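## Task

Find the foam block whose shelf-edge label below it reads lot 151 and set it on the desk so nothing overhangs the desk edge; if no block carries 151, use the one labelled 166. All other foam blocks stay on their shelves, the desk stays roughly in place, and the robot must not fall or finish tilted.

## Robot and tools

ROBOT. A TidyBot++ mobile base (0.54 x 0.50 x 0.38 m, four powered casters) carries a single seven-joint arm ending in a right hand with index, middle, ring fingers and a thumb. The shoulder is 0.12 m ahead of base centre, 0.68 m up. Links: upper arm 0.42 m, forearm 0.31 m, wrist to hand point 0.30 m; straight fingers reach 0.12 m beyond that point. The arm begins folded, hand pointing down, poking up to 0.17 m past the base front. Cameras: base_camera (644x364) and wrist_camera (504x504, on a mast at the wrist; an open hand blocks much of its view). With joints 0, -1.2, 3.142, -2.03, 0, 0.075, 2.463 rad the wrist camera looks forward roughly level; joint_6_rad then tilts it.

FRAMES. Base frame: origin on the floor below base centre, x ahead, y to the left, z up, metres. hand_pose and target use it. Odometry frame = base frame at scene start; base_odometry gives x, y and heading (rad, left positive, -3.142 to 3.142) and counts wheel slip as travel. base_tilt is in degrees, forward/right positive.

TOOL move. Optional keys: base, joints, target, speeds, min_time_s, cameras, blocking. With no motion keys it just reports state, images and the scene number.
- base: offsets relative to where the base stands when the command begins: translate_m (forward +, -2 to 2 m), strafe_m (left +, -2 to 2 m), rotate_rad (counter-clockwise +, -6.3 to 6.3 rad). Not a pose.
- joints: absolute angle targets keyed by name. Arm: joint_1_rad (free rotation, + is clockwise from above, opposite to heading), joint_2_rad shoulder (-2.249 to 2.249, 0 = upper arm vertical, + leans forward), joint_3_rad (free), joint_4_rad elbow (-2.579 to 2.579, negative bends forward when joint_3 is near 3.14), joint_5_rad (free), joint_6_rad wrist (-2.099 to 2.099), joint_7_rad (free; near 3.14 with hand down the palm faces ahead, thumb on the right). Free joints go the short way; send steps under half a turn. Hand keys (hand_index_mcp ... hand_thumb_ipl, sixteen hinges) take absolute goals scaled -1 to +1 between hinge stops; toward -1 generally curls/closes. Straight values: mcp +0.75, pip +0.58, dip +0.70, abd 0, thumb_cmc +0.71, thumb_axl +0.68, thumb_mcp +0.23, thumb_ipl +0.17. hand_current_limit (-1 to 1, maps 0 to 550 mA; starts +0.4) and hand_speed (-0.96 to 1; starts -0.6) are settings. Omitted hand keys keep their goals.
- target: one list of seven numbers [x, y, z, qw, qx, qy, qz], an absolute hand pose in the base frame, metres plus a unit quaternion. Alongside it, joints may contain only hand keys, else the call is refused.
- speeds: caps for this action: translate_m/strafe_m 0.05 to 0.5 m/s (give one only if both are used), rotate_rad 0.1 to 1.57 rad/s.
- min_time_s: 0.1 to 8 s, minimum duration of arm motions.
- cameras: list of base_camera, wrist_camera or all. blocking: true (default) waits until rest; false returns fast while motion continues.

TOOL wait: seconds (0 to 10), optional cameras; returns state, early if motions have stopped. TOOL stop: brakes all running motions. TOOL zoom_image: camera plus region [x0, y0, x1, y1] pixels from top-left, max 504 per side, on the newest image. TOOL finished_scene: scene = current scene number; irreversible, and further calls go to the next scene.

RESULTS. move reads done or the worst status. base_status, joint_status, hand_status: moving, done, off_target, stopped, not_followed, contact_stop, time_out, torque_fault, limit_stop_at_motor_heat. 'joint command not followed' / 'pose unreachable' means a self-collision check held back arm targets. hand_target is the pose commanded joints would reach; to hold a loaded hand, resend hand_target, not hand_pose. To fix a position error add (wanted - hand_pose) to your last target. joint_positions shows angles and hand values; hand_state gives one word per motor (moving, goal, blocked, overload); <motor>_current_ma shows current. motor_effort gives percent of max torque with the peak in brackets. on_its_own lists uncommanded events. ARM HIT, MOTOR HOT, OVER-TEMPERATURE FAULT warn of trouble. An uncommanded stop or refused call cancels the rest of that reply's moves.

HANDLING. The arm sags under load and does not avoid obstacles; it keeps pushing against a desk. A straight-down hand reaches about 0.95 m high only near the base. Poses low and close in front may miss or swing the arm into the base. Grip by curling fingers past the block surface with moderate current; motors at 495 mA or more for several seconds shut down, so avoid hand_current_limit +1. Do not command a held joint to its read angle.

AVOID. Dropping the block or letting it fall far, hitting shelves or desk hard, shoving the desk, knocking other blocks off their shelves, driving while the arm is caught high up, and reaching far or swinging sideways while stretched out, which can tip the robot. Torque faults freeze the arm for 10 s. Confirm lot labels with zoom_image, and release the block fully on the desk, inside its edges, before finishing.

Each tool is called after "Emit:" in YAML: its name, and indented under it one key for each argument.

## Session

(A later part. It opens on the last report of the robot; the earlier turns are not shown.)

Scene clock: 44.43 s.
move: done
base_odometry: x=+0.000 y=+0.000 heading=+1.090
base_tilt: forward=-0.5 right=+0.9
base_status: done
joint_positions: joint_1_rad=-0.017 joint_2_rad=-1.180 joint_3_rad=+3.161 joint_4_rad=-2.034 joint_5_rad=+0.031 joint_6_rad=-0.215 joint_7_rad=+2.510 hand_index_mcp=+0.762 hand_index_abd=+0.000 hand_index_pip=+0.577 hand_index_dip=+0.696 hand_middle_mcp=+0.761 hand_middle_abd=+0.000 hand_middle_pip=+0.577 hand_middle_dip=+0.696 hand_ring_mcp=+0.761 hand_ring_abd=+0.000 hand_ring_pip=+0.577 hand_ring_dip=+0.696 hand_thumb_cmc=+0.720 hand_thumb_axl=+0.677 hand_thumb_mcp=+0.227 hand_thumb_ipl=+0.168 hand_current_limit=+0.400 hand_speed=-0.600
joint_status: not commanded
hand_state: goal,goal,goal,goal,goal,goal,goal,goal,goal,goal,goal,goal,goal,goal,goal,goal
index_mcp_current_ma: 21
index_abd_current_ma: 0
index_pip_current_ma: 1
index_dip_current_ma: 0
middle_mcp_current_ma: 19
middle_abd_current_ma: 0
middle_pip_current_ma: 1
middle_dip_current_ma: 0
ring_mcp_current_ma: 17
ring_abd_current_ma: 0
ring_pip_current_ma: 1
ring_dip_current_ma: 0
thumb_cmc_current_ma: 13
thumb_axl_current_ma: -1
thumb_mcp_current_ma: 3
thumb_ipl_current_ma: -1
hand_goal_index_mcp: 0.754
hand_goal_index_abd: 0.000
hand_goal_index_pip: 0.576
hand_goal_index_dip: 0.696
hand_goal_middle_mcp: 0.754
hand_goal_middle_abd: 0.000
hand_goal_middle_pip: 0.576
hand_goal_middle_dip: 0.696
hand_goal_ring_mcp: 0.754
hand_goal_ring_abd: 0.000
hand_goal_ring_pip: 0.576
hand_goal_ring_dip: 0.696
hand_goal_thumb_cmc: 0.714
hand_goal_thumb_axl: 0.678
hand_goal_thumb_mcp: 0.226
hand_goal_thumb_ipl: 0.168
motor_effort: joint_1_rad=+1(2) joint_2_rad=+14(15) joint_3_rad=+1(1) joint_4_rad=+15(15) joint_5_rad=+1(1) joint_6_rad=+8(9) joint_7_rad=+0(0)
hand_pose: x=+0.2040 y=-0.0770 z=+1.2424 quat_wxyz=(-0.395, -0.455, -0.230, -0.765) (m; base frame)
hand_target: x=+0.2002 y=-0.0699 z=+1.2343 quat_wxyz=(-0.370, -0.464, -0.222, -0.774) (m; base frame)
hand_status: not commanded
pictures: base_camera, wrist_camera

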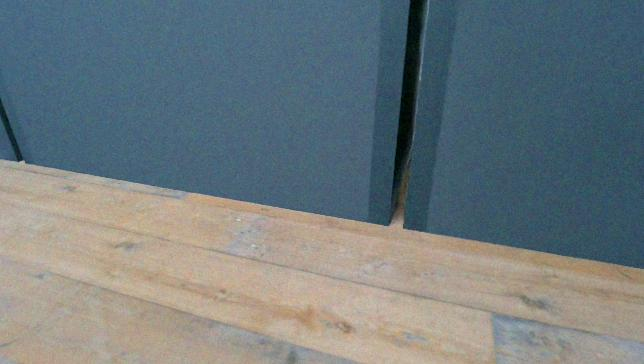

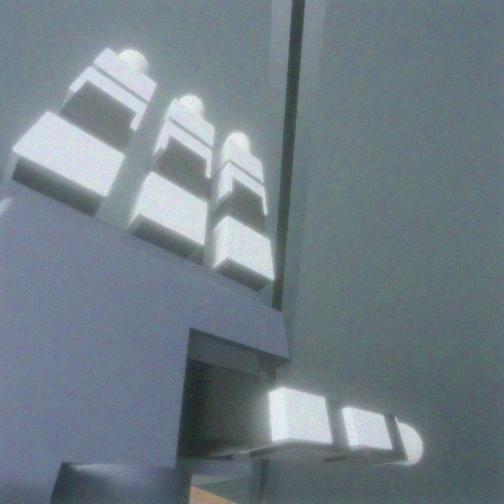

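Emit:
move:
  base: {"rotate_rad":1.25}
  speeds: {"rotate_rad":1.2}
  cameras: ["base_camera"]

Emit:
move:
  base: {"translate_m":1.0}
  cameras: ["all"]

Scene clock: 60.57 s.
move: done
base_odometry: x=+0.000 y=+0.000 heading=+2.339
base_tilt: forward=-0.5 right=+0.9
base_status: done
joint_positions: joint_1_rad=-0.016 joint_2_rad=-1.180 joint_3_rad=+3.161 joint_4_rad=-2.034 joint_5_rad=+0.031 joint_6_rad=-0.215 joint_7_rad=+2.510 hand_index_mcp=+0.762 hand_index_abd=+0.000 hand_index_pip=+0.577 hand_index_dip=+0.696 hand_middle_mcp=+0.761 hand_middle_abd=+0.000 hand_middle_pip=+0.577 hand_middle_dip=+0.696 hand_ring_mcp=+0.761 hand_ring_abd=+0.000 hand_ring_pip=+0.577 hand_ring_dip=+0.696 hand_thumb_cmc=+0.720 hand_thumb_axl=+0.677 hand_thumb_mcp=+0.227 hand_thumb_ipl=+0.168 hand_current_limit=+0.400 hand_speed=-0.600
joint_status: not commanded
hand_state: goal,goal,goal,goal,goal,goal,goal,goal,goal,goal,goal,goal,goal,goal,goal,goal
index_mcp_current_ma: 21
index_abd_current_ma: 0
index_pip_current_ma: 1
index_dip_current_ma: 0
middle_mcp_current_ma: 19
middle_abd_current_ma: 0
middle_pip_current_ma: 1
middle_dip_current_ma: 0
ring_mcp_current_ma: 17
ring_abd_current_ma: 0
ring_pip_current_ma: 1
ring_dip_current_ma: 0
thumb_cmc_current_ma: 13
thumb_axl_current_ma: -1
thumb_mcp_current_ma: 3
thumb_ipl_current_ma: -1
hand_goal_index_mcp: 0.754
hand_goal_index_abd: 0.000
hand_goal_index_pip: 0.576
hand_goal_index_dip: 0.696
hand_goal_middle_mcp: 0.754
hand_goal_middle_abd: 0.000
hand_goal_middle_pip: 0.576
hand_goal_middle_dip: 0.696
hand_goal_ring_mcp: 0.754
hand_goal_ring_abd: 0.000
hand_goal_ring_pip: 0.576
hand_goal_ring_dip: 0.696
hand_goal_thumb_cmc: 0.714
hand_goal_thumb_axl: 0.678
hand_goal_thumb_mcp: 0.226
hand_goal_thumb_ipl: 0.168
motor_effort: joint_1_rad=+1(2) joint_2_rad=+13(15) joint_3_rad=+1(2) joint_4_rad=+14(15) joint_5_rad=+0(1) joint_6_rad=+8(9) joint_7_rad=+0(1)
hand_pose: x=+0.2040 y=-0.0770 z=+1.2424 quat_wxyz=(-0.395, -0.455, -0.230, -0.764) (m; base frame)
hand_target: x=+0.2002 y=-0.0699 z=+1.2343 quat_wxyz=(-0.370, -0.464, -0.222, -0.774) (m; base frame)
hand_status: not commanded
pictures: base_camera

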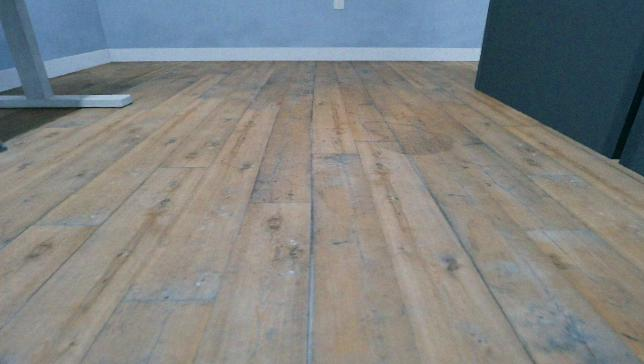

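Scene clock: 63.43 s.
move: done
base_odometry: x=-0.695 y=+0.719 heading=+2.340
base_tilt: forward=-0.5 right=+0.9
base_status: done
joint_positions: joint_1_rad=-0.016 joint_2_rad=-1.184 joint_3_rad=+3.161 joint_4_rad=-2.034 joint_5_rad=+0.031 joint_6_rad=-0.215 joint_7_rad=+2.510 hand_index_mcp=+0.762 hand_index_abd=+0.000 hand_index_pip=+0.577 hand_index_dip=+0.696 hand_middle_mcp=+0.761 hand_middle_abd=+0.000 hand_middle_pip=+0.577 hand_middle_dip=+0.696 hand_ring_mcp=+0.761 hand_ring_abd=+0.000 hand_ring_pip=+0.577 hand_ring_dip=+0.696 hand_thumb_cmc=+0.720 hand_thumb_axl=+0.677 hand_thumb_mcp=+0.227 hand_thumb_ipl=+0.168 hand_current_limit=+0.400 hand_speed=-0.600
joint_status: not commanded
hand_state: goal,goal,goal,goal,goal,goal,goal,goal,goal,goal,goal,goal,goal,goal,goal,goal
index_mcp_current_ma: 21
index_abd_current_ma: 0
index_pip_current_ma: 1
index_dip_current_ma: 0
middle_mcp_current_ma: 19
middle_abd_current_ma: 0
middle_pip_current_ma: 1
middle_dip_current_ma: 0
ring_mcp_current_ma: 17
ring_abd_current_ma: 0
ring_pip_current_ma: 1
ring_dip_current_ma: 0
thumb_cmc_current_ma: 13
thumb_axl_current_ma: -1
thumb_mcp_current_ma: 3
thumb_ipl_current_ma: -1
hand_goal_index_mcp: 0.754
hand_goal_index_abd: 0.000
hand_goal_index_pip: 0.576
hand_goal_index_dip: 0.696
hand_goal_middle_mcp: 0.754
hand_goal_middle_abd: 0.000
hand_goal_middle_pip: 0.576
hand_goal_middle_dip: 0.696
hand_goal_ring_mcp: 0.754
hand_goal_ring_abd: 0.000
hand_goal_ring_pip: 0.576
hand_goal_ring_dip: 0.696
hand_goal_thumb_cmc: 0.714
hand_goal_thumb_axl: 0.678
hand_goal_thumb_mcp: 0.226
hand_goal_thumb_ipl: 0.168
motor_effort: joint_1_rad=+1(1) joint_2_rad=+13(18) joint_3_rad=+1(1) joint_4_rad=+14(16) joint_5_rad=+0(1) joint_6_rad=+8(9) joint_7_rad=+0(1)
hand_pose: x=+0.2019 y=-0.0771 z=+1.2428 quat_wxyz=(-0.395, -0.453, -0.229, -0.765) (m; base frame)
hand_target: x=+0.2002 y=-0.0699 z=+1.2343 quat_wxyz=(-0.370, -0.464, -0.222, -0.774) (m; base frame)
hand_status: not commanded
pictures: base_camera, wrist_camera

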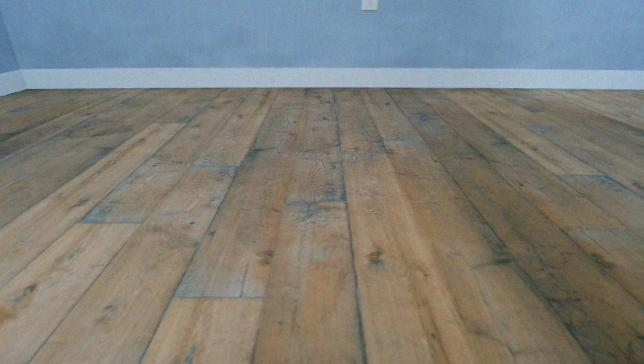

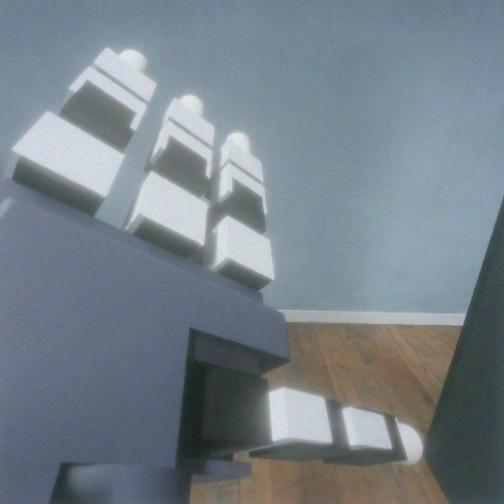

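Emit:
move:
  base: {"translate_m":1.5}
  cameras: ["all"]

Emit:
move:
  base: {"rotate_rad":-1.57}
  speeds: {"rotate_rad":1.2}
  cameras: ["all"]

Scene clock: 76.33 s.
move: done
base_odometry: x=-1.738 y=+1.797 heading=+2.340
base_tilt: forward=-0.5 right=+0.9
base_status: done
joint_positions: joint_1_rad=-0.016 joint_2_rad=-1.187 joint_3_rad=+3.161 joint_4_rad=-2.034 joint_5_rad=+0.031 joint_6_rad=-0.215 joint_7_rad=+2.510 hand_index_mcp=+0.762 hand_index_abd=+0.000 hand_index_pip=+0.577 hand_index_dip=+0.696 hand_middle_mcp=+0.761 hand_middle_abd=+0.000 hand_middle_pip=+0.577 hand_middle_dip=+0.696 hand_ring_mcp=+0.761 hand_ring_abd=+0.000 hand_ring_pip=+0.577 hand_ring_dip=+0.696 hand_thumb_cmc=+0.720 hand_thumb_axl=+0.677 hand_thumb_mcp=+0.227 hand_thumb_ipl=+0.168 hand_current_limit=+0.400 hand_speed=-0.600
joint_status: not commanded
hand_state: goal,goal,goal,goal,goal,goal,goal,goal,goal,goal,goal,goal,goal,goal,goal,goal
index_mcp_current_ma: 21
index_abd_current_ma: 0
index_pip_current_ma: 1
index_dip_current_ma: 0
middle_mcp_current_ma: 19
middle_abd_current_ma: 0
middle_pip_current_ma: 1
middle_dip_current_ma: 0
ring_mcp_current_ma: 17
ring_abd_current_ma: 0
ring_pip_current_ma: 1
ring_dip_current_ma: 0
thumb_cmc_current_ma: 13
thumb_axl_current_ma: -1
thumb_mcp_current_ma: 3
thumb_ipl_current_ma: -1
hand_goal_index_mcp: 0.754
hand_goal_index_abd: 0.000
hand_goal_index_pip: 0.576
hand_goal_index_dip: 0.696
hand_goal_middle_mcp: 0.754
hand_goal_middle_abd: 0.000
hand_goal_middle_pip: 0.576
hand_goal_middle_dip: 0.696
hand_goal_ring_mcp: 0.754
hand_goal_ring_abd: 0.000
hand_goal_ring_pip: 0.576
hand_goal_ring_dip: 0.696
hand_goal_thumb_cmc: 0.714
hand_goal_thumb_axl: 0.678
hand_goal_thumb_mcp: 0.226
hand_goal_thumb_ipl: 0.168
motor_effort: joint_1_rad=+0(1) joint_2_rad=+14(17) joint_3_rad=+1(1) joint_4_rad=+14(16) joint_5_rad=+1(1) joint_6_rad=+8(9) joint_7_rad=+0(1)
hand_pose: x=+0.2002 y=-0.0771 z=+1.2431 quat_wxyz=(-0.396, -0.452, -0.228, -0.766) (m; base frame)
hand_target: x=+0.2002 y=-0.0699 z=+1.2343 quat_wxyz=(-0.370, -0.464, -0.222, -0.774) (m; base frame)
hand_status: not commanded
pictures: base_camera, wrist_camera

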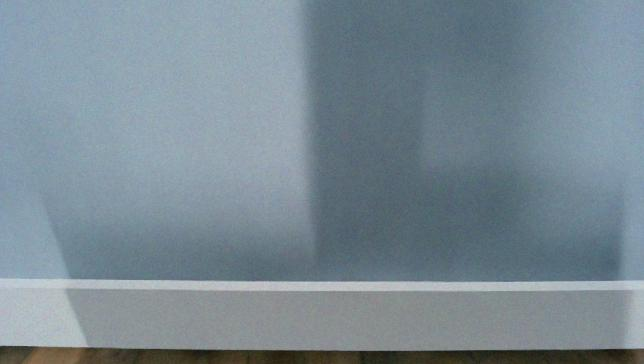

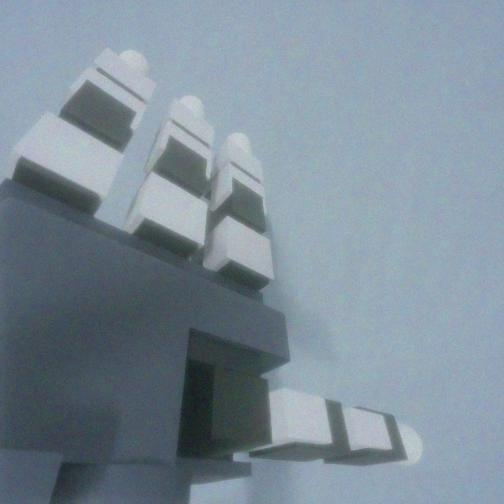

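Scene clock: 78.70 s.
move: done
base_odometry: x=-1.738 y=+1.797 heading=+0.771
base_tilt: forward=-0.5 right=+0.9
base_status: done
joint_positions: joint_1_rad=-0.016 joint_2_rad=-1.187 joint_3_rad=+3.161 joint_4_rad=-2.034 joint_5_rad=+0.031 joint_6_rad=-0.215 joint_7_rad=+2.510 hand_index_mcp=+0.762 hand_index_abd=+0.000 hand_index_pip=+0.577 hand_index_dip=+0.696 hand_middle_mcp=+0.761 hand_middle_abd=+0.000 hand_middle_pip=+0.577 hand_middle_dip=+0.696 hand_ring_mcp=+0.761 hand_ring_abd=+0.000 hand_ring_pip=+0.577 hand_ring_dip=+0.696 hand_thumb_cmc=+0.720 hand_thumb_axl=+0.677 hand_thumb_mcp=+0.227 hand_thumb_ipl=+0.168 hand_current_limit=+0.400 hand_speed=-0.600
joint_status: not commanded
hand_state: goal,goal,goal,goal,goal,goal,goal,goal,goal,goal,goal,goal,goal,goal,goal,goal
index_mcp_current_ma: 21
index_abd_current_ma: 0
index_pip_current_ma: 1
index_dip_current_ma: 0
middle_mcp_current_ma: 19
middle_abd_current_ma: 0
middle_pip_current_ma: 1
middle_dip_current_ma: 0
ring_mcp_current_ma: 17
ring_abd_current_ma: 0
ring_pip_current_ma: 1
ring_dip_current_ma: 0
thumb_cmc_current_ma: 13
thumb_axl_current_ma: -1
thumb_mcp_current_ma: 3
thumb_ipl_current_ma: -1
hand_goal_index_mcp: 0.754
hand_goal_index_abd: 0.000
hand_goal_index_pip: 0.576
hand_goal_index_dip: 0.696
hand_goal_middle_mcp: 0.754
hand_goal_middle_abd: 0.000
hand_goal_middle_pip: 0.576
hand_goal_middle_dip: 0.696
hand_goal_ring_mcp: 0.754
hand_goal_ring_abd: 0.000
hand_goal_ring_pip: 0.576
hand_goal_ring_dip: 0.696
hand_goal_thumb_cmc: 0.714
hand_goal_thumb_axl: 0.678
hand_goal_thumb_mcp: 0.226
hand_goal_thumb_ipl: 0.168
motor_effort: joint_1_rad=-1(2) joint_2_rad=+13(15) joint_3_rad=+1(1) joint_4_rad=+14(15) joint_5_rad=+1(1) joint_6_rad=+8(9) joint_7_rad=+0(1)
hand_pose: x=+0.2002 y=-0.0771 z=+1.2431 quat_wxyz=(-0.396, -0.452, -0.228, -0.766) (m; base frame)
hand_target: x=+0.2002 y=-0.0699 z=+1.2343 quat_wxyz=(-0.370, -0.464, -0.222, -0.774) (m; base frame)
hand_status: not commanded
pictures: base_camera, wrist_camera

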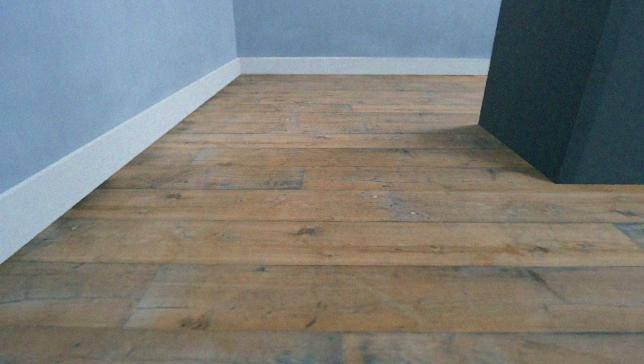

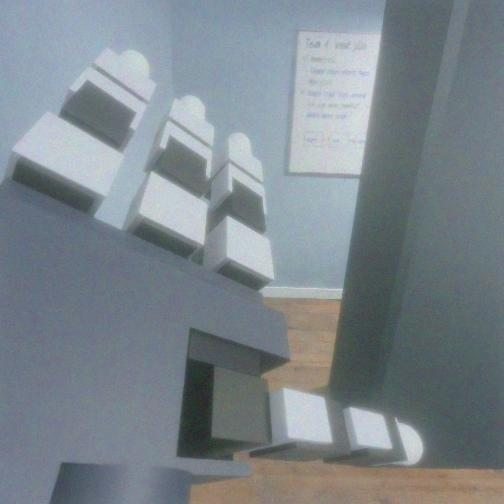

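Emit:
move:
  base: {"translate_m":1.95}
  cameras: ["all"]

Emit:
move:
  base: {"rotate_rad":-1.57}
  speeds: {"rotate_rad":1.2}
  cameras: ["all"]

Scene clock: 92.53 s.
move: done
base_odometry: x=-0.340 y=+3.156 heading=+0.770
base_tilt: forward=-0.5 right=+0.9
base_status: done
joint_positions: joint_1_rad=-0.016 joint_2_rad=-1.188 joint_3_rad=+3.161 joint_4_rad=-2.034 joint_5_rad=+0.031 joint_6_rad=-0.215 joint_7_rad=+2.510 hand_index_mcp=+0.762 hand_index_abd=+0.000 hand_index_pip=+0.577 hand_index_dip=+0.696 hand_middle_mcp=+0.761 hand_middle_abd=+0.000 hand_middle_pip=+0.577 hand_middle_dip=+0.696 hand_ring_mcp=+0.761 hand_ring_abd=+0.000 hand_ring_pip=+0.577 hand_ring_dip=+0.696 hand_thumb_cmc=+0.720 hand_thumb_axl=+0.677 hand_thumb_mcp=+0.227 hand_thumb_ipl=+0.168 hand_current_limit=+0.400 hand_speed=-0.600
joint_status: not commanded
hand_state: goal,goal,goal,goal,goal,goal,goal,goal,goal,goal,goal,goal,goal,goal,goal,goal
index_mcp_current_ma: 21
index_abd_current_ma: 0
index_pip_current_ma: 1
index_dip_current_ma: 0
middle_mcp_current_ma: 19
middle_abd_current_ma: 0
middle_pip_current_ma: 1
middle_dip_current_ma: 0
ring_mcp_current_ma: 17
ring_abd_current_ma: 0
ring_pip_current_ma: 1
ring_dip_current_ma: 0
thumb_cmc_current_ma: 13
thumb_axl_current_ma: -1
thumb_mcp_current_ma: 3
thumb_ipl_current_ma: -1
hand_goal_index_mcp: 0.754
hand_goal_index_abd: 0.000
hand_goal_index_pip: 0.576
hand_goal_index_dip: 0.696
hand_goal_middle_mcp: 0.754
hand_goal_middle_abd: 0.000
hand_goal_middle_pip: 0.576
hand_goal_middle_dip: 0.696
hand_goal_ring_mcp: 0.754
hand_goal_ring_abd: 0.000
hand_goal_ring_pip: 0.576
hand_goal_ring_dip: 0.696
hand_goal_thumb_cmc: 0.714
hand_goal_thumb_axl: 0.678
hand_goal_thumb_mcp: 0.226
hand_goal_thumb_ipl: 0.168
motor_effort: joint_1_rad=+0(1) joint_2_rad=+15(19) joint_3_rad=+1(1) joint_4_rad=+14(16) joint_5_rad=+0(1) joint_6_rad=+8(9) joint_7_rad=+0(1)
hand_pose: x=+0.1993 y=-0.0771 z=+1.2433 quat_wxyz=(-0.396, -0.451, -0.228, -0.766) (m; base frame)
hand_target: x=+0.2002 y=-0.0699 z=+1.2343 quat_wxyz=(-0.370, -0.464, -0.222, -0.774) (m; base frame)
hand_status: not commanded
pictures: base_camera, wrist_camera

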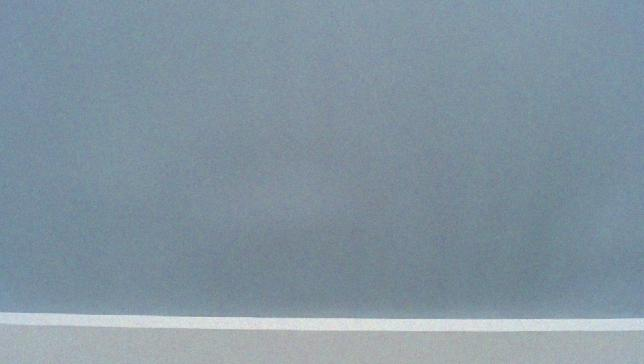

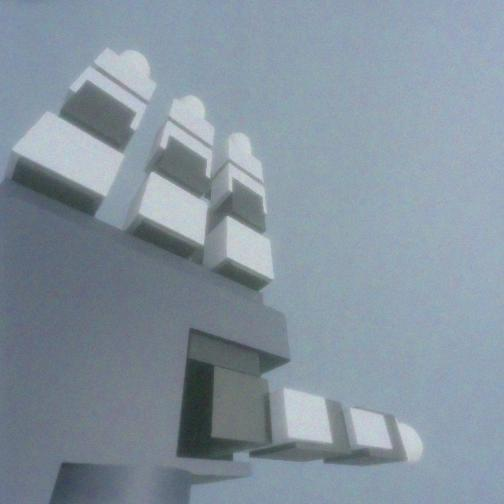

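Scene clock: 95.03 s.
move: done
base_odometry: x=-0.340 y=+3.156 heading=-0.799
base_tilt: forward=-0.5 right=+0.9
base_status: done
joint_positions: joint_1_rad=-0.009 joint_2_rad=-1.189 joint_3_rad=+3.159 joint_4_rad=-2.034 joint_5_rad=+0.031 joint_6_rad=-0.215 joint_7_rad=+2.510 hand_index_mcp=+0.762 hand_index_abd=+0.001 hand_index_pip=+0.577 hand_index_dip=+0.696 hand_middle_mcp=+0.761 hand_middle_abd=+0.001 hand_middle_pip=+0.577 hand_middle_dip=+0.696 hand_ring_mcp=+0.761 hand_ring_abd=+0.001 hand_ring_pip=+0.577 hand_ring_dip=+0.696 hand_thumb_cmc=+0.720 hand_thumb_axl=+0.677 hand_thumb_mcp=+0.227 hand_thumb_ipl=+0.168 hand_current_limit=+0.400 hand_speed=-0.600
joint_status: not commanded
hand_state: goal,goal,goal,goal,goal,goal,goal,goal,goal,goal,goal,goal,goal,goal,goal,goal
index_mcp_current_ma: 21
index_abd_current_ma: 2
index_pip_current_ma: 1
index_dip_current_ma: 0
middle_mcp_current_ma: 19
middle_abd_current_ma: 2
middle_pip_current_ma: 1
middle_dip_current_ma: 0
ring_mcp_current_ma: 17
ring_abd_current_ma: 2
ring_pip_current_ma: 1
ring_dip_current_ma: 0
thumb_cmc_current_ma: 14
thumb_axl_current_ma: -1
thumb_mcp_current_ma: 3
thumb_ipl_current_ma: -1
hand_goal_index_mcp: 0.754
hand_goal_index_abd: 0.000
hand_goal_index_pip: 0.576
hand_goal_index_dip: 0.696
hand_goal_middle_mcp: 0.754
hand_goal_middle_abd: 0.000
hand_goal_middle_pip: 0.576
hand_goal_middle_dip: 0.696
hand_goal_ring_mcp: 0.754
hand_goal_ring_abd: 0.000
hand_goal_ring_pip: 0.576
hand_goal_ring_dip: 0.696
hand_goal_thumb_cmc: 0.714
hand_goal_thumb_axl: 0.678
hand_goal_thumb_mcp: 0.226
hand_goal_thumb_ipl: 0.168
motor_effort: joint_1_rad=+0(6) joint_2_rad=+15(16) joint_3_rad=+1(7) joint_4_rad=+14(16) joint_5_rad=+0(1) joint_6_rad=+8(9) joint_7_rad=+0(1)
hand_pose: x=+0.1984 y=-0.0762 z=+1.2435 quat_wxyz=(-0.399, -0.451, -0.227, -0.765) (m; base frame)
hand_target: x=+0.2002 y=-0.0699 z=+1.2343 quat_wxyz=(-0.370, -0.464, -0.222, -0.774) (m; base frame)
hand_status: not commanded
pictures: base_camera, wrist_camera

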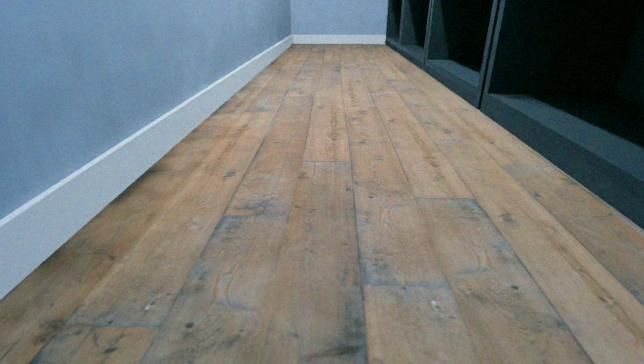

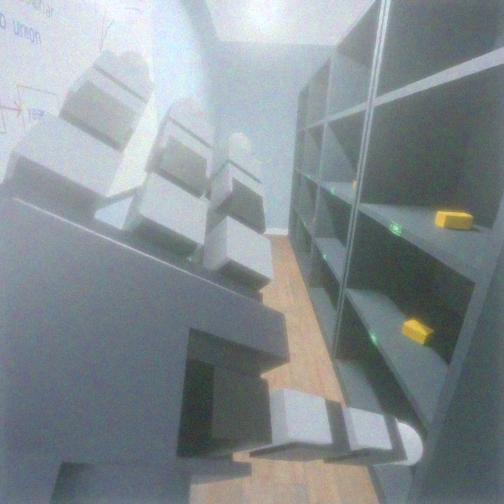

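Emit:
move:
  joints: {"joint_1_rad":1.0}
  cameras: ["all"]

Emit:
zoom_image:
  camera: "wrist_camera"
  region: [250, 100, 504, 354]

Scene clock: 100.87 s.
move: done
base_odometry: x=-0.340 y=+3.156 heading=-0.799
base_tilt: forward=-0.5 right=+0.9
base_status: not commanded
joint_positions: joint_1_rad=+0.976 joint_2_rad=-1.189 joint_3_rad=+3.159 joint_4_rad=-2.034 joint_5_rad=+0.031 joint_6_rad=-0.215 joint_7_rad=+2.510 hand_index_mcp=+0.762 hand_index_abd=+0.001 hand_index_pip=+0.577 hand_index_dip=+0.696 hand_middle_mcp=+0.761 hand_middle_abd=+0.001 hand_middle_pip=+0.577 hand_middle_dip=+0.696 hand_ring_mcp=+0.761 hand_ring_abd=+0.001 hand_ring_pip=+0.577 hand_ring_dip=+0.696 hand_thumb_cmc=+0.720 hand_thumb_axl=+0.677 hand_thumb_mcp=+0.227 hand_thumb_ipl=+0.168 hand_current_limit=+0.400 hand_speed=-0.600
joint_status: all done
hand_state: goal,goal,goal,goal,goal,goal,goal,goal,goal,goal,goal,goal,goal,goal,goal,goal
index_mcp_current_ma: 21
index_abd_current_ma: 2
index_pip_current_ma: 1
index_dip_current_ma: 0
middle_mcp_current_ma: 19
middle_abd_current_ma: 2
middle_pip_current_ma: 1
middle_dip_current_ma: 0
ring_mcp_current_ma: 17
ring_abd_current_ma: 2
ring_pip_current_ma: 1
ring_dip_current_ma: 0
thumb_cmc_current_ma: 14
thumb_axl_current_ma: -1
thumb_mcp_current_ma: 3
thumb_ipl_current_ma: -1
hand_goal_index_mcp: 0.754
hand_goal_index_abd: 0.000
hand_goal_index_pip: 0.576
hand_goal_index_dip: 0.696
hand_goal_middle_mcp: 0.754
hand_goal_middle_abd: 0.000
hand_goal_middle_pip: 0.576
hand_goal_middle_dip: 0.696
hand_goal_ring_mcp: 0.754
hand_goal_ring_abd: 0.000
hand_goal_ring_pip: 0.576
hand_goal_ring_dip: 0.696
hand_goal_thumb_cmc: 0.714
hand_goal_thumb_axl: 0.678
hand_goal_thumb_mcp: 0.226
hand_goal_thumb_ipl: 0.168
motor_effort: joint_1_rad=+0(2) joint_2_rad=+14(15) joint_3_rad=+1(1) joint_4_rad=+14(15) joint_5_rad=+1(1) joint_6_rad=+8(9) joint_7_rad=+0(0)
hand_pose: x=+0.0994 y=-0.1083 z=+1.2435 quat_wxyz=(-0.713, -0.505, +0.013, -0.486) (m; base frame)
hand_target: x=+0.1041 y=-0.1061 z=+1.2343 quat_wxyz=(-0.696, -0.513, +0.028, -0.502) (m; base frame)
hand_status: not commanded
pictures: base_camera, wrist_camera

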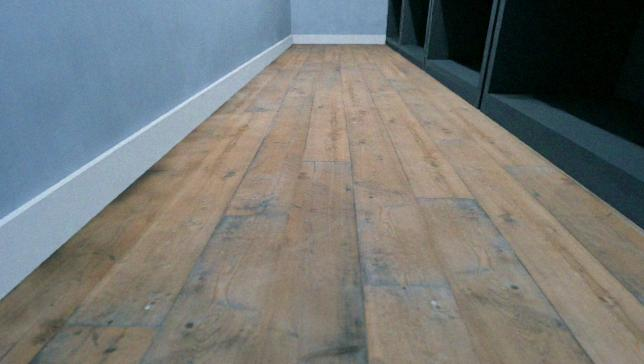

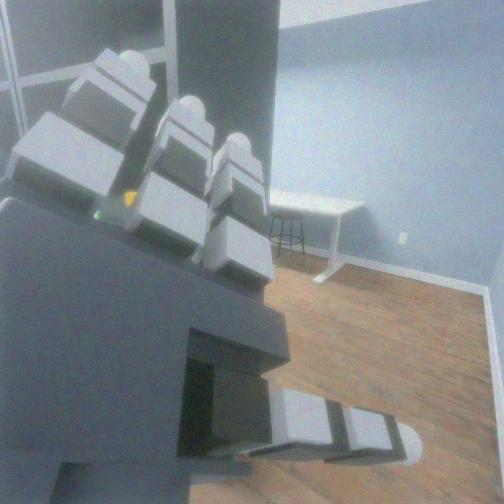

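Scaled by 1.984 from the camera's 504x504 image, which has a finer 720x720 frame.

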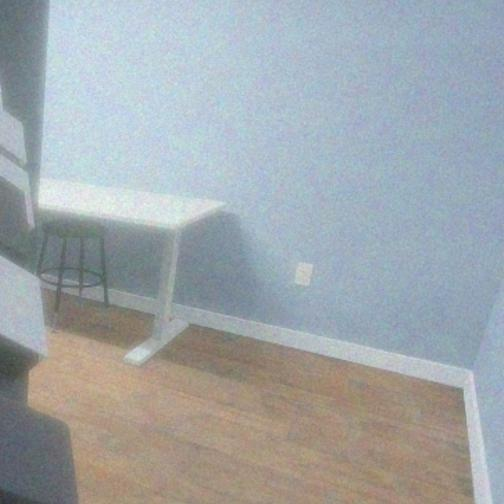

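Emit:
move:
  base: {"translate_m":0.3}
  joints: {"joint_1_rad":0.4}
  cameras: ["wrist_camera"]

Emit:
zoom_image:
  camera: "wrist_camera"
  region: [250, 100, 504, 354]

Emit:
zoom_image:
  camera: "wrist_camera"
  region: [250, 250, 504, 504]

Scene clock: 107.57 s.
move: done
base_odometry: x=-0.130 y=+2.941 heading=-0.800
base_tilt: forward=-0.5 right=+0.9
base_status: done
joint_positions: joint_1_rad=+0.423 joint_2_rad=-1.189 joint_3_rad=+3.156 joint_4_rad=-2.034 joint_5_rad=+0.031 joint_6_rad=-0.215 joint_7_rad=+2.510 hand_index_mcp=+0.762 hand_index_abd=+0.001 hand_index_pip=+0.577 hand_index_dip=+0.696 hand_middle_mcp=+0.761 hand_middle_abd=+0.001 hand_middle_pip=+0.577 hand_middle_dip=+0.696 hand_ring_mcp=+0.761 hand_ring_abd=+0.001 hand_ring_pip=+0.577 hand_ring_dip=+0.696 hand_thumb_cmc=+0.720 hand_thumb_axl=+0.677 hand_thumb_mcp=+0.227 hand_thumb_ipl=+0.168 hand_current_limit=+0.400 hand_speed=-0.600
joint_status: all done
hand_state: goal,goal,goal,goal,goal,goal,goal,goal,goal,goal,goal,goal,goal,goal,goal,goal
index_mcp_current_ma: 21
index_abd_current_ma: 2
index_pip_current_ma: 1
index_dip_current_ma: 0
middle_mcp_current_ma: 19
middle_abd_current_ma: 2
middle_pip_current_ma: 1
middle_dip_current_ma: 0
ring_mcp_current_ma: 17
ring_abd_current_ma: 2
ring_pip_current_ma: 1
ring_dip_current_ma: 0
thumb_cmc_current_ma: 14
thumb_axl_current_ma: -1
thumb_mcp_current_ma: 3
thumb_ipl_current_ma: -1
hand_goal_index_mcp: 0.754
hand_goal_index_abd: 0.000
hand_goal_index_pip: 0.576
hand_goal_index_dip: 0.696
hand_goal_middle_mcp: 0.754
hand_goal_middle_abd: 0.000
hand_goal_middle_pip: 0.576
hand_goal_middle_dip: 0.696
hand_goal_ring_mcp: 0.754
hand_goal_ring_abd: 0.000
hand_goal_ring_pip: 0.576
hand_goal_ring_dip: 0.696
hand_goal_thumb_cmc: 0.714
hand_goal_thumb_axl: 0.678
hand_goal_thumb_mcp: 0.226
hand_goal_thumb_ipl: 0.168
motor_effort: joint_1_rad=+1(3) joint_2_rad=+14(16) joint_3_rad=+1(3) joint_4_rad=+14(16) joint_5_rad=+0(1) joint_6_rad=+8(9) joint_7_rad=+0(0)
hand_pose: x=+0.1599 y=-0.1010 z=+1.2437 quat_wxyz=(-0.554, -0.489, -0.127, -0.662) (m; base frame)
hand_target: x=+0.1666 y=-0.0960 z=+1.2343 quat_wxyz=(-0.516, -0.499, -0.125, -0.685) (m; base frame)
hand_status: not commanded
pictures: wrist_camera

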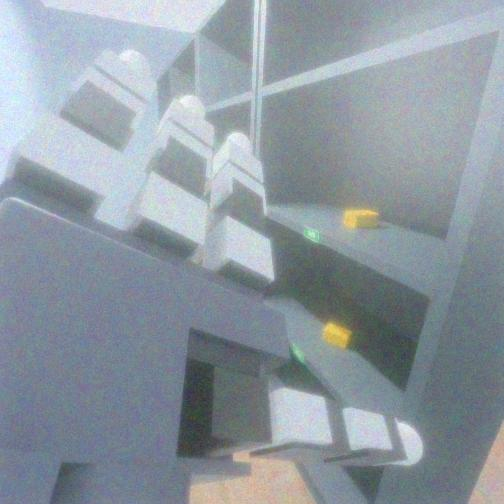

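Scaled by 1.984 from the camera's 504x504 image, which has a finer 720x720 frame.

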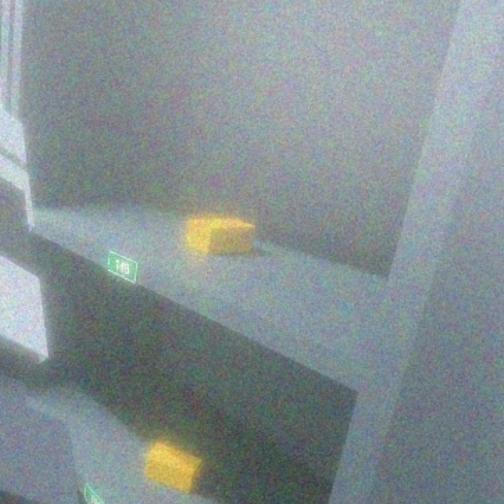

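Scaled by 1.984 from the camera's 504x504 image, which has a finer 720x720 frame.

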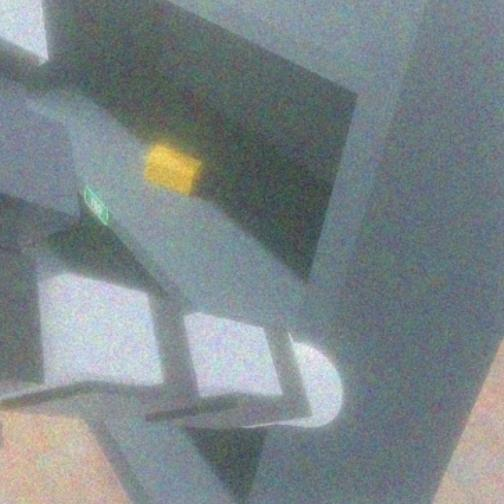

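Emit:
move:
  base: {"translate_m":0.4}
  joints: {"joint_1_rad":0.7}
  cameras: ["wrist_camera"]

Emit:
zoom_image:
  camera: "wrist_camera"
  region: [250, 150, 404, 304]

Emit:
zoom_image:
  camera: "wrist_camera"
  region: [250, 250, 404, 404]

Scene clock: 114.13 s.
move: done
base_odometry: x=+0.149 y=+2.654 heading=-0.800
base_tilt: forward=-0.5 right=+0.9
base_status: done
joint_positions: joint_1_rad=+0.683 joint_2_rad=-1.190 joint_3_rad=+3.155 joint_4_rad=-2.034 joint_5_rad=+0.031 joint_6_rad=-0.215 joint_7_rad=+2.510 hand_index_mcp=+0.762 hand_index_abd=+0.001 hand_index_pip=+0.577 hand_index_dip=+0.696 hand_middle_mcp=+0.761 hand_middle_abd=+0.001 hand_middle_pip=+0.577 hand_middle_dip=+0.696 hand_ring_mcp=+0.761 hand_ring_abd=+0.001 hand_ring_pip=+0.577 hand_ring_dip=+0.696 hand_thumb_cmc=+0.720 hand_thumb_axl=+0.677 hand_thumb_mcp=+0.227 hand_thumb_ipl=+0.168 hand_current_limit=+0.400 hand_speed=-0.600
joint_status: all done
hand_state: goal,goal,goal,goal,goal,goal,goal,goal,goal,goal,goal,goal,goal,goal,goal,goal
index_mcp_current_ma: 21
index_abd_current_ma: 2
index_pip_current_ma: 1
index_dip_current_ma: 0
middle_mcp_current_ma: 19
middle_abd_current_ma: 2
middle_pip_current_ma: 1
middle_dip_current_ma: 0
ring_mcp_current_ma: 17
ring_abd_current_ma: 2
ring_pip_current_ma: 1
ring_dip_current_ma: 0
thumb_cmc_current_ma: 14
thumb_axl_current_ma: -1
thumb_mcp_current_ma: 3
thumb_ipl_current_ma: -1
hand_goal_index_mcp: 0.754
hand_goal_index_abd: 0.000
hand_goal_index_pip: 0.576
hand_goal_index_dip: 0.696
hand_goal_middle_mcp: 0.754
hand_goal_middle_abd: 0.000
hand_goal_middle_pip: 0.576
hand_goal_middle_dip: 0.696
hand_goal_ring_mcp: 0.754
hand_goal_ring_abd: 0.000
hand_goal_ring_pip: 0.576
hand_goal_ring_dip: 0.696
hand_goal_thumb_cmc: 0.714
hand_goal_thumb_axl: 0.678
hand_goal_thumb_mcp: 0.226
hand_goal_thumb_ipl: 0.168
motor_effort: joint_1_rad=+0(2) joint_2_rad=+14(17) joint_3_rad=+1(2) joint_4_rad=+14(16) joint_5_rad=+0(1) joint_6_rad=+8(9) joint_7_rad=+0(0)
hand_pose: x=+0.1326 y=-0.1073 z=+1.2439 quat_wxyz=(-0.635, -0.501, -0.063, -0.584) (m; base frame)
hand_target: x=+0.1361 y=-0.1058 z=+1.2343 quat_wxyz=(-0.613, -0.512, -0.049, -0.600) (m; base frame)
hand_status: not commanded
pictures: wrist_camera

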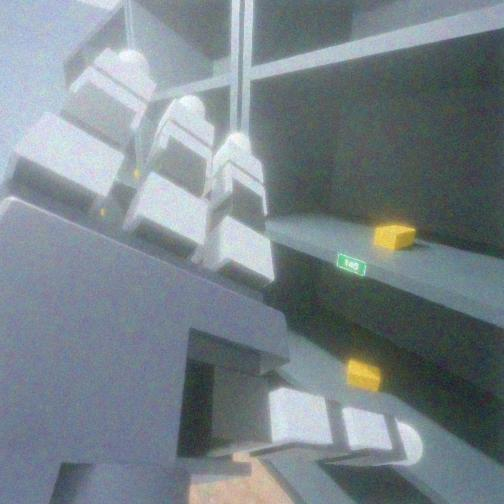

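Scaled by 3.273 from the camera's 504x504 image, which has a finer 720x720 frame.

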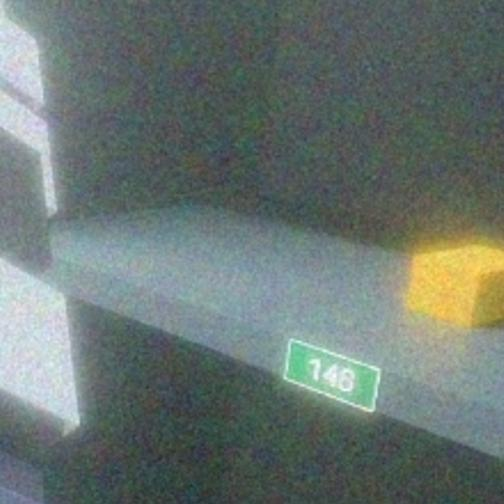

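Scaled by 3.273 from the camera's 504x504 image, which has a finer 720x720 frame.

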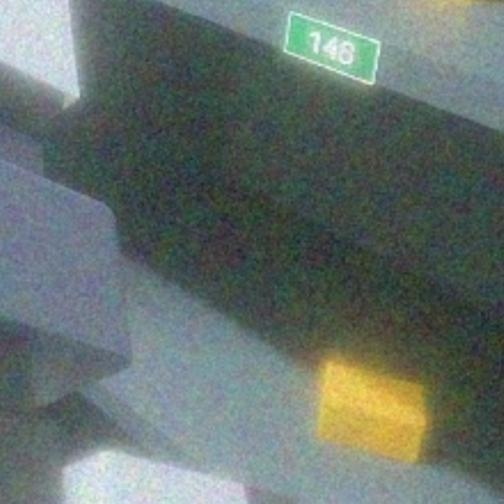

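Emit:
move:
  joints: {"joint_1_rad":0.75,"joint_6_rad":-0.65}
  cameras: ["wrist_camera"]

Emit:
zoom_image:
  camera: "wrist_camera"
  region: [250, 50, 454, 254]

Emit:
zoom_image:
  camera: "wrist_camera"
  region: [250, 200, 454, 404]

Scene clock: 118.60 s.
move: done
base_odometry: x=+0.149 y=+2.654 heading=-0.800
base_tilt: forward=-0.5 right=+0.9
base_status: not commanded
joint_positions: joint_1_rad=+0.729 joint_2_rad=-1.190 joint_3_rad=+3.155 joint_4_rad=-2.032 joint_5_rad=+0.031 joint_6_rad=-0.590 joint_7_rad=+2.510 hand_index_mcp=+0.762 hand_index_abd=+0.001 hand_index_pip=+0.577 hand_index_dip=+0.696 hand_middle_mcp=+0.762 hand_middle_abd=+0.001 hand_middle_pip=+0.577 hand_middle_dip=+0.696 hand_ring_mcp=+0.761 hand_ring_abd=+0.001 hand_ring_pip=+0.577 hand_ring_dip=+0.696 hand_thumb_cmc=+0.720 hand_thumb_axl=+0.677 hand_thumb_mcp=+0.227 hand_thumb_ipl=+0.168 hand_current_limit=+0.400 hand_speed=-0.600
joint_status: all done
hand_state: goal,goal,goal,goal,goal,goal,goal,goal,goal,goal,goal,goal,goal,goal,goal,goal
index_mcp_current_ma: 22
index_abd_current_ma: 2
index_pip_current_ma: 1
index_dip_current_ma: 0
middle_mcp_current_ma: 20
middle_abd_current_ma: 2
middle_pip_current_ma: 1
middle_dip_current_ma: 0
ring_mcp_current_ma: 18
ring_abd_current_ma: 2
ring_pip_current_ma: 1
ring_dip_current_ma: 0
thumb_cmc_current_ma: 14
thumb_axl_current_ma: -1
thumb_mcp_current_ma: 3
thumb_ipl_current_ma: -1
hand_goal_index_mcp: 0.754
hand_goal_index_abd: 0.000
hand_goal_index_pip: 0.576
hand_goal_index_dip: 0.696
hand_goal_middle_mcp: 0.754
hand_goal_middle_abd: 0.000
hand_goal_middle_pip: 0.576
hand_goal_middle_dip: 0.696
hand_goal_ring_mcp: 0.754
hand_goal_ring_abd: 0.000
hand_goal_ring_pip: 0.576
hand_goal_ring_dip: 0.696
hand_goal_thumb_cmc: 0.714
hand_goal_thumb_axl: 0.678
hand_goal_thumb_mcp: 0.226
hand_goal_thumb_ipl: 0.168
motor_effort: joint_1_rad=+0(1) joint_2_rad=+13(15) joint_3_rad=+1(1) joint_4_rad=+15(17) joint_5_rad=+0(1) joint_6_rad=+9(12) joint_7_rad=+0(0)
hand_pose: x=+0.1670 y=-0.1463 z=+1.1444 quat_wxyz=(-0.567, -0.654, -0.065, -0.497) (m; base frame)
hand_target: x=+0.1704 y=-0.1433 z=+1.1254 quat_wxyz=(-0.540, -0.673, -0.048, -0.503) (m; base frame)
hand_status: not commanded
pictures: wrist_camera

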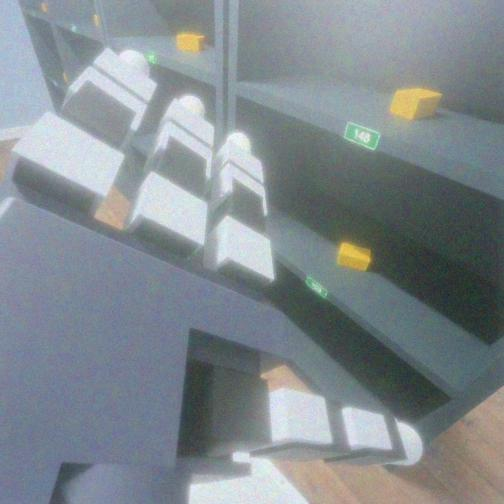

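Scaled by 2.471 from the camera's 504x504 image, which has a finer 720x720 frame.

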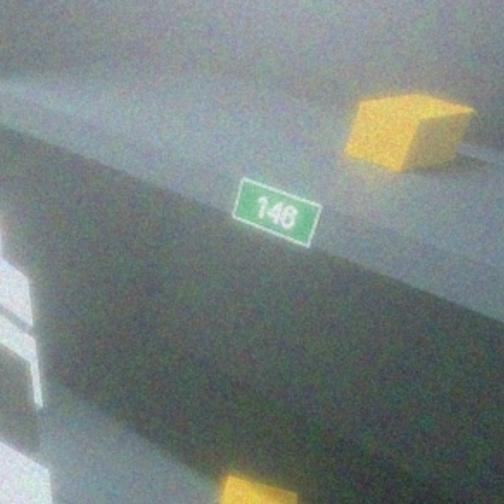

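Scaled by 2.471 from the camera's 504x504 image, which has a finer 720x720 frame.

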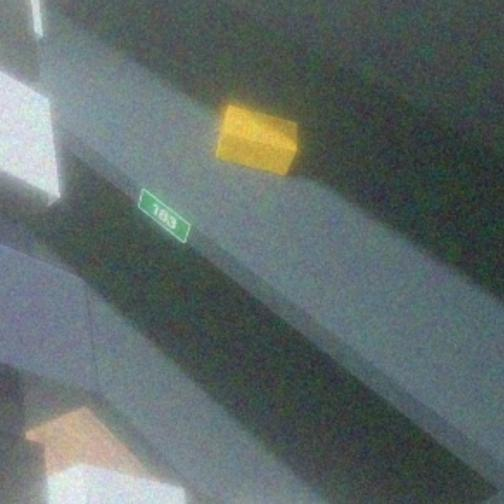

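Emit:
move:
  base: {"translate_m":0.8}
  cameras: ["wrist_camera"]

Emit:
zoom_image:
  camera: "wrist_camera"
  region: [250, 50, 454, 254]

Emit:
zoom_image:
  camera: "wrist_camera"
  region: [250, 200, 454, 404]

Emit:
move:
  base: {"translate_m":0.8}
  cameras: ["all"]

Emit:
zoom_image:
  camera: "wrist_camera"
  region: [250, 50, 454, 254]

Emit:
zoom_image:
  camera: "wrist_camera"
  region: [250, 200, 454, 404]

Scene clock: 127.87 s.
move: done
base_odometry: x=+0.706 y=+2.080 heading=-0.801
base_tilt: forward=-0.5 right=+0.8
base_status: done
joint_positions: joint_1_rad=+0.731 joint_2_rad=-1.190 joint_3_rad=+3.155 joint_4_rad=-2.032 joint_5_rad=+0.031 joint_6_rad=-0.590 joint_7_rad=+2.510 hand_index_mcp=+0.762 hand_index_abd=+0.001 hand_index_pip=+0.577 hand_index_dip=+0.696 hand_middle_mcp=+0.762 hand_middle_abd=+0.001 hand_middle_pip=+0.577 hand_middle_dip=+0.696 hand_ring_mcp=+0.761 hand_ring_abd=+0.001 hand_ring_pip=+0.577 hand_ring_dip=+0.696 hand_thumb_cmc=+0.720 hand_thumb_axl=+0.677 hand_thumb_mcp=+0.227 hand_thumb_ipl=+0.168 hand_current_limit=+0.400 hand_speed=-0.600
joint_status: not commanded
hand_state: goal,goal,goal,goal,goal,goal,goal,goal,goal,goal,goal,goal,goal,goal,goal,goal
index_mcp_current_ma: 22
index_abd_current_ma: 2
index_pip_current_ma: 1
index_dip_current_ma: 0
middle_mcp_current_ma: 20
middle_abd_current_ma: 2
middle_pip_current_ma: 1
middle_dip_current_ma: 0
ring_mcp_current_ma: 18
ring_abd_current_ma: 2
ring_pip_current_ma: 1
ring_dip_current_ma: 0
thumb_cmc_current_ma: 14
thumb_axl_current_ma: -1
thumb_mcp_current_ma: 3
thumb_ipl_current_ma: -1
hand_goal_index_mcp: 0.754
hand_goal_index_abd: 0.000
hand_goal_index_pip: 0.576
hand_goal_index_dip: 0.696
hand_goal_middle_mcp: 0.754
hand_goal_middle_abd: 0.000
hand_goal_middle_pip: 0.576
hand_goal_middle_dip: 0.696
hand_goal_ring_mcp: 0.754
hand_goal_ring_abd: 0.000
hand_goal_ring_pip: 0.576
hand_goal_ring_dip: 0.696
hand_goal_thumb_cmc: 0.714
hand_goal_thumb_axl: 0.678
hand_goal_thumb_mcp: 0.226
hand_goal_thumb_ipl: 0.168
motor_effort: joint_1_rad=+0(1) joint_2_rad=+13(16) joint_3_rad=+1(2) joint_4_rad=+14(16) joint_5_rad=+0(1) joint_6_rad=+9(10) joint_7_rad=+0(1)
hand_pose: x=+0.1667 y=-0.1464 z=+1.1444 quat_wxyz=(-0.568, -0.654, -0.064, -0.496) (m; base frame)
hand_target: x=+0.1704 y=-0.1433 z=+1.1254 quat_wxyz=(-0.540, -0.673, -0.048, -0.503) (m; base frame)
hand_status: not commanded
pictures: wrist_camera

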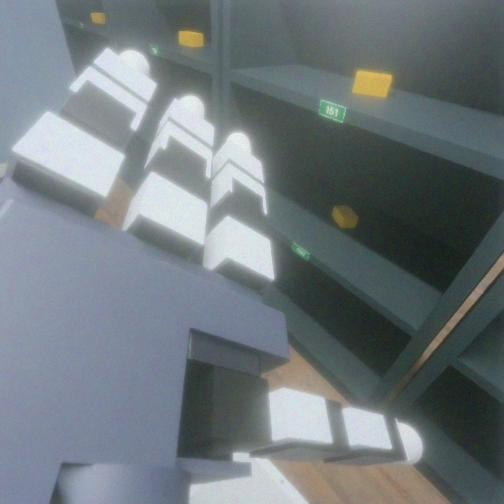

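Scaled by 2.471 from the camera's 504x504 image, which has a finer 720x720 frame.

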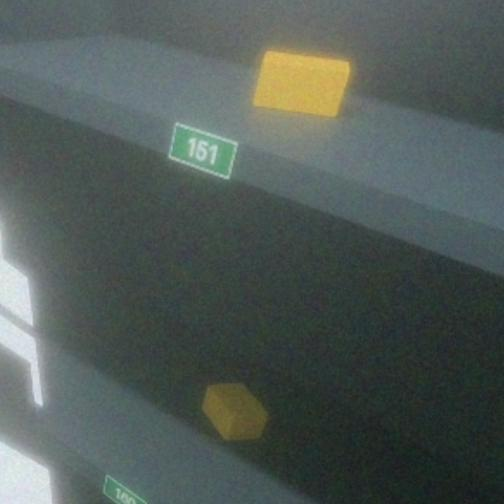

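Scaled by 2.471 from the camera's 504x504 image, which has a finer 720x720 frame.

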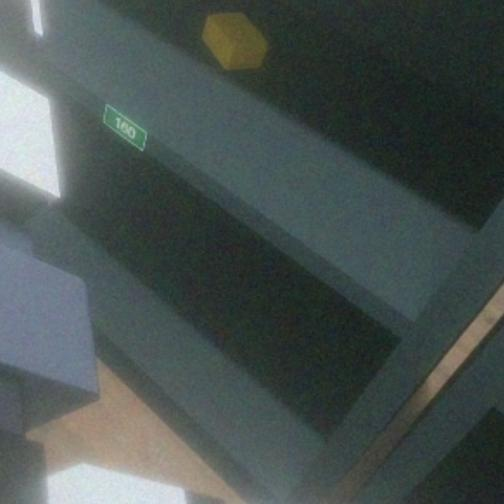

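Scene clock: 132.50 s.
move: time_out
base_odometry: x=+1.261 y=+1.506 heading=-0.802
base_tilt: forward=-0.5 right=+1.0
base_status: translate_m time_out (by the wheels' count: +0.799 of +0.800)
joint_positions: joint_1_rad=+0.600 joint_2_rad=-1.189 joint_3_rad=+3.151 joint_4_rad=-2.032 joint_5_rad=+0.031 joint_6_rad=-0.591 joint_7_rad=+2.509 hand_index_mcp=+0.763 hand_index_abd=+0.002 hand_index_pip=+0.577 hand_index_dip=+0.696 hand_middle_mcp=+0.762 hand_middle_abd=+0.002 hand_middle_pip=+0.577 hand_middle_dip=+0.696 hand_ring_mcp=+0.762 hand_ring_abd=+0.001 hand_ring_pip=+0.577 hand_ring_dip=+0.696 hand_thumb_cmc=+0.721 hand_thumb_axl=+0.677 hand_thumb_mcp=+0.227 hand_thumb_ipl=+0.168 hand_current_limit=+0.400 hand_speed=-0.600
joint_status: not commanded
hand_state: goal,goal,goal,goal,goal,goal,goal,goal,goal,goal,goal,goal,goal,goal,goal,goal
index_mcp_current_ma: 24
index_abd_current_ma: 2
index_pip_current_ma: 1
index_dip_current_ma: 0
middle_mcp_current_ma: 22
middle_abd_current_ma: 2
middle_pip_current_ma: 1
middle_dip_current_ma: 0
ring_mcp_current_ma: 21
ring_abd_current_ma: 2
ring_pip_current_ma: 1
ring_dip_current_ma: 0
thumb_cmc_current_ma: 17
thumb_axl_current_ma: -1
thumb_mcp_current_ma: 3
thumb_ipl_current_ma: -1
hand_goal_index_mcp: 0.754
hand_goal_index_abd: 0.000
hand_goal_index_pip: 0.576
hand_goal_index_dip: 0.696
hand_goal_middle_mcp: 0.754
hand_goal_middle_abd: 0.000
hand_goal_middle_pip: 0.576
hand_goal_middle_dip: 0.696
hand_goal_ring_mcp: 0.754
hand_goal_ring_abd: 0.000
hand_goal_ring_pip: 0.576
hand_goal_ring_dip: 0.696
hand_goal_thumb_cmc: 0.714
hand_goal_thumb_axl: 0.678
hand_goal_thumb_mcp: 0.226
hand_goal_thumb_ipl: 0.168
motor_effort: joint_1_rad=+26(31) joint_2_rad=+10(16) joint_3_rad=+1(5) joint_4_rad=+15(16) joint_5_rad=+0(2) joint_6_rad=+9(10) joint_7_rad=+0(1)
hand_pose: x=+0.1866 y=-0.1378 z=+1.1445 quat_wxyz=(-0.534, -0.648, -0.108, -0.532) (m; base frame)
hand_target: x=+0.1704 y=-0.1433 z=+1.1254 quat_wxyz=(-0.540, -0.673, -0.048, -0.503) (m; base frame)
hand_status: not commanded
pictures: base_camera, wrist_camera

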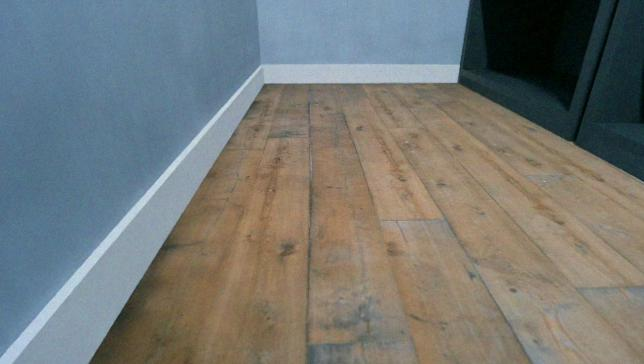

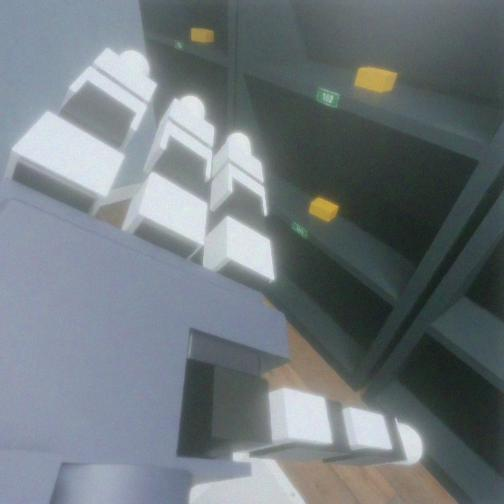

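Scaled by 2.471 from the camera's 504x504 image, which has a finer 720x720 frame.

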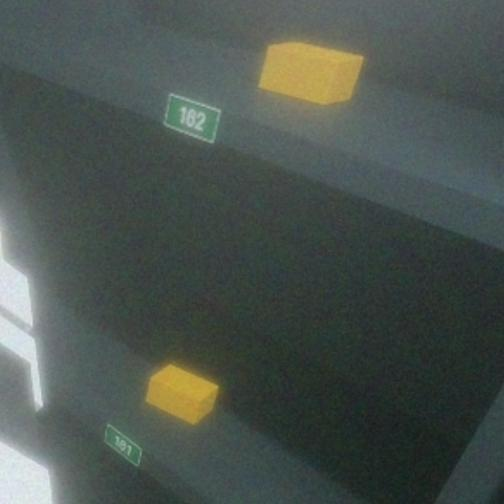

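Scaled by 2.471 from the camera's 504x504 image, which has a finer 720x720 frame.

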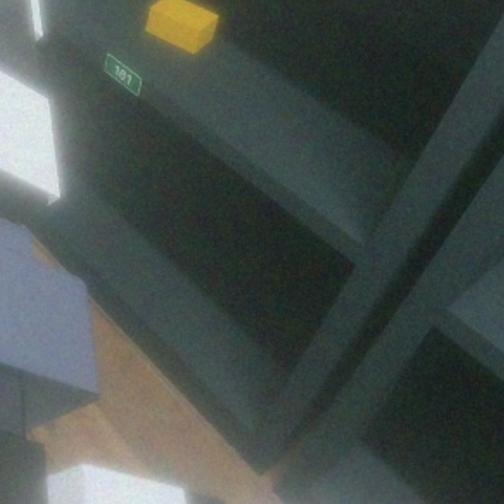

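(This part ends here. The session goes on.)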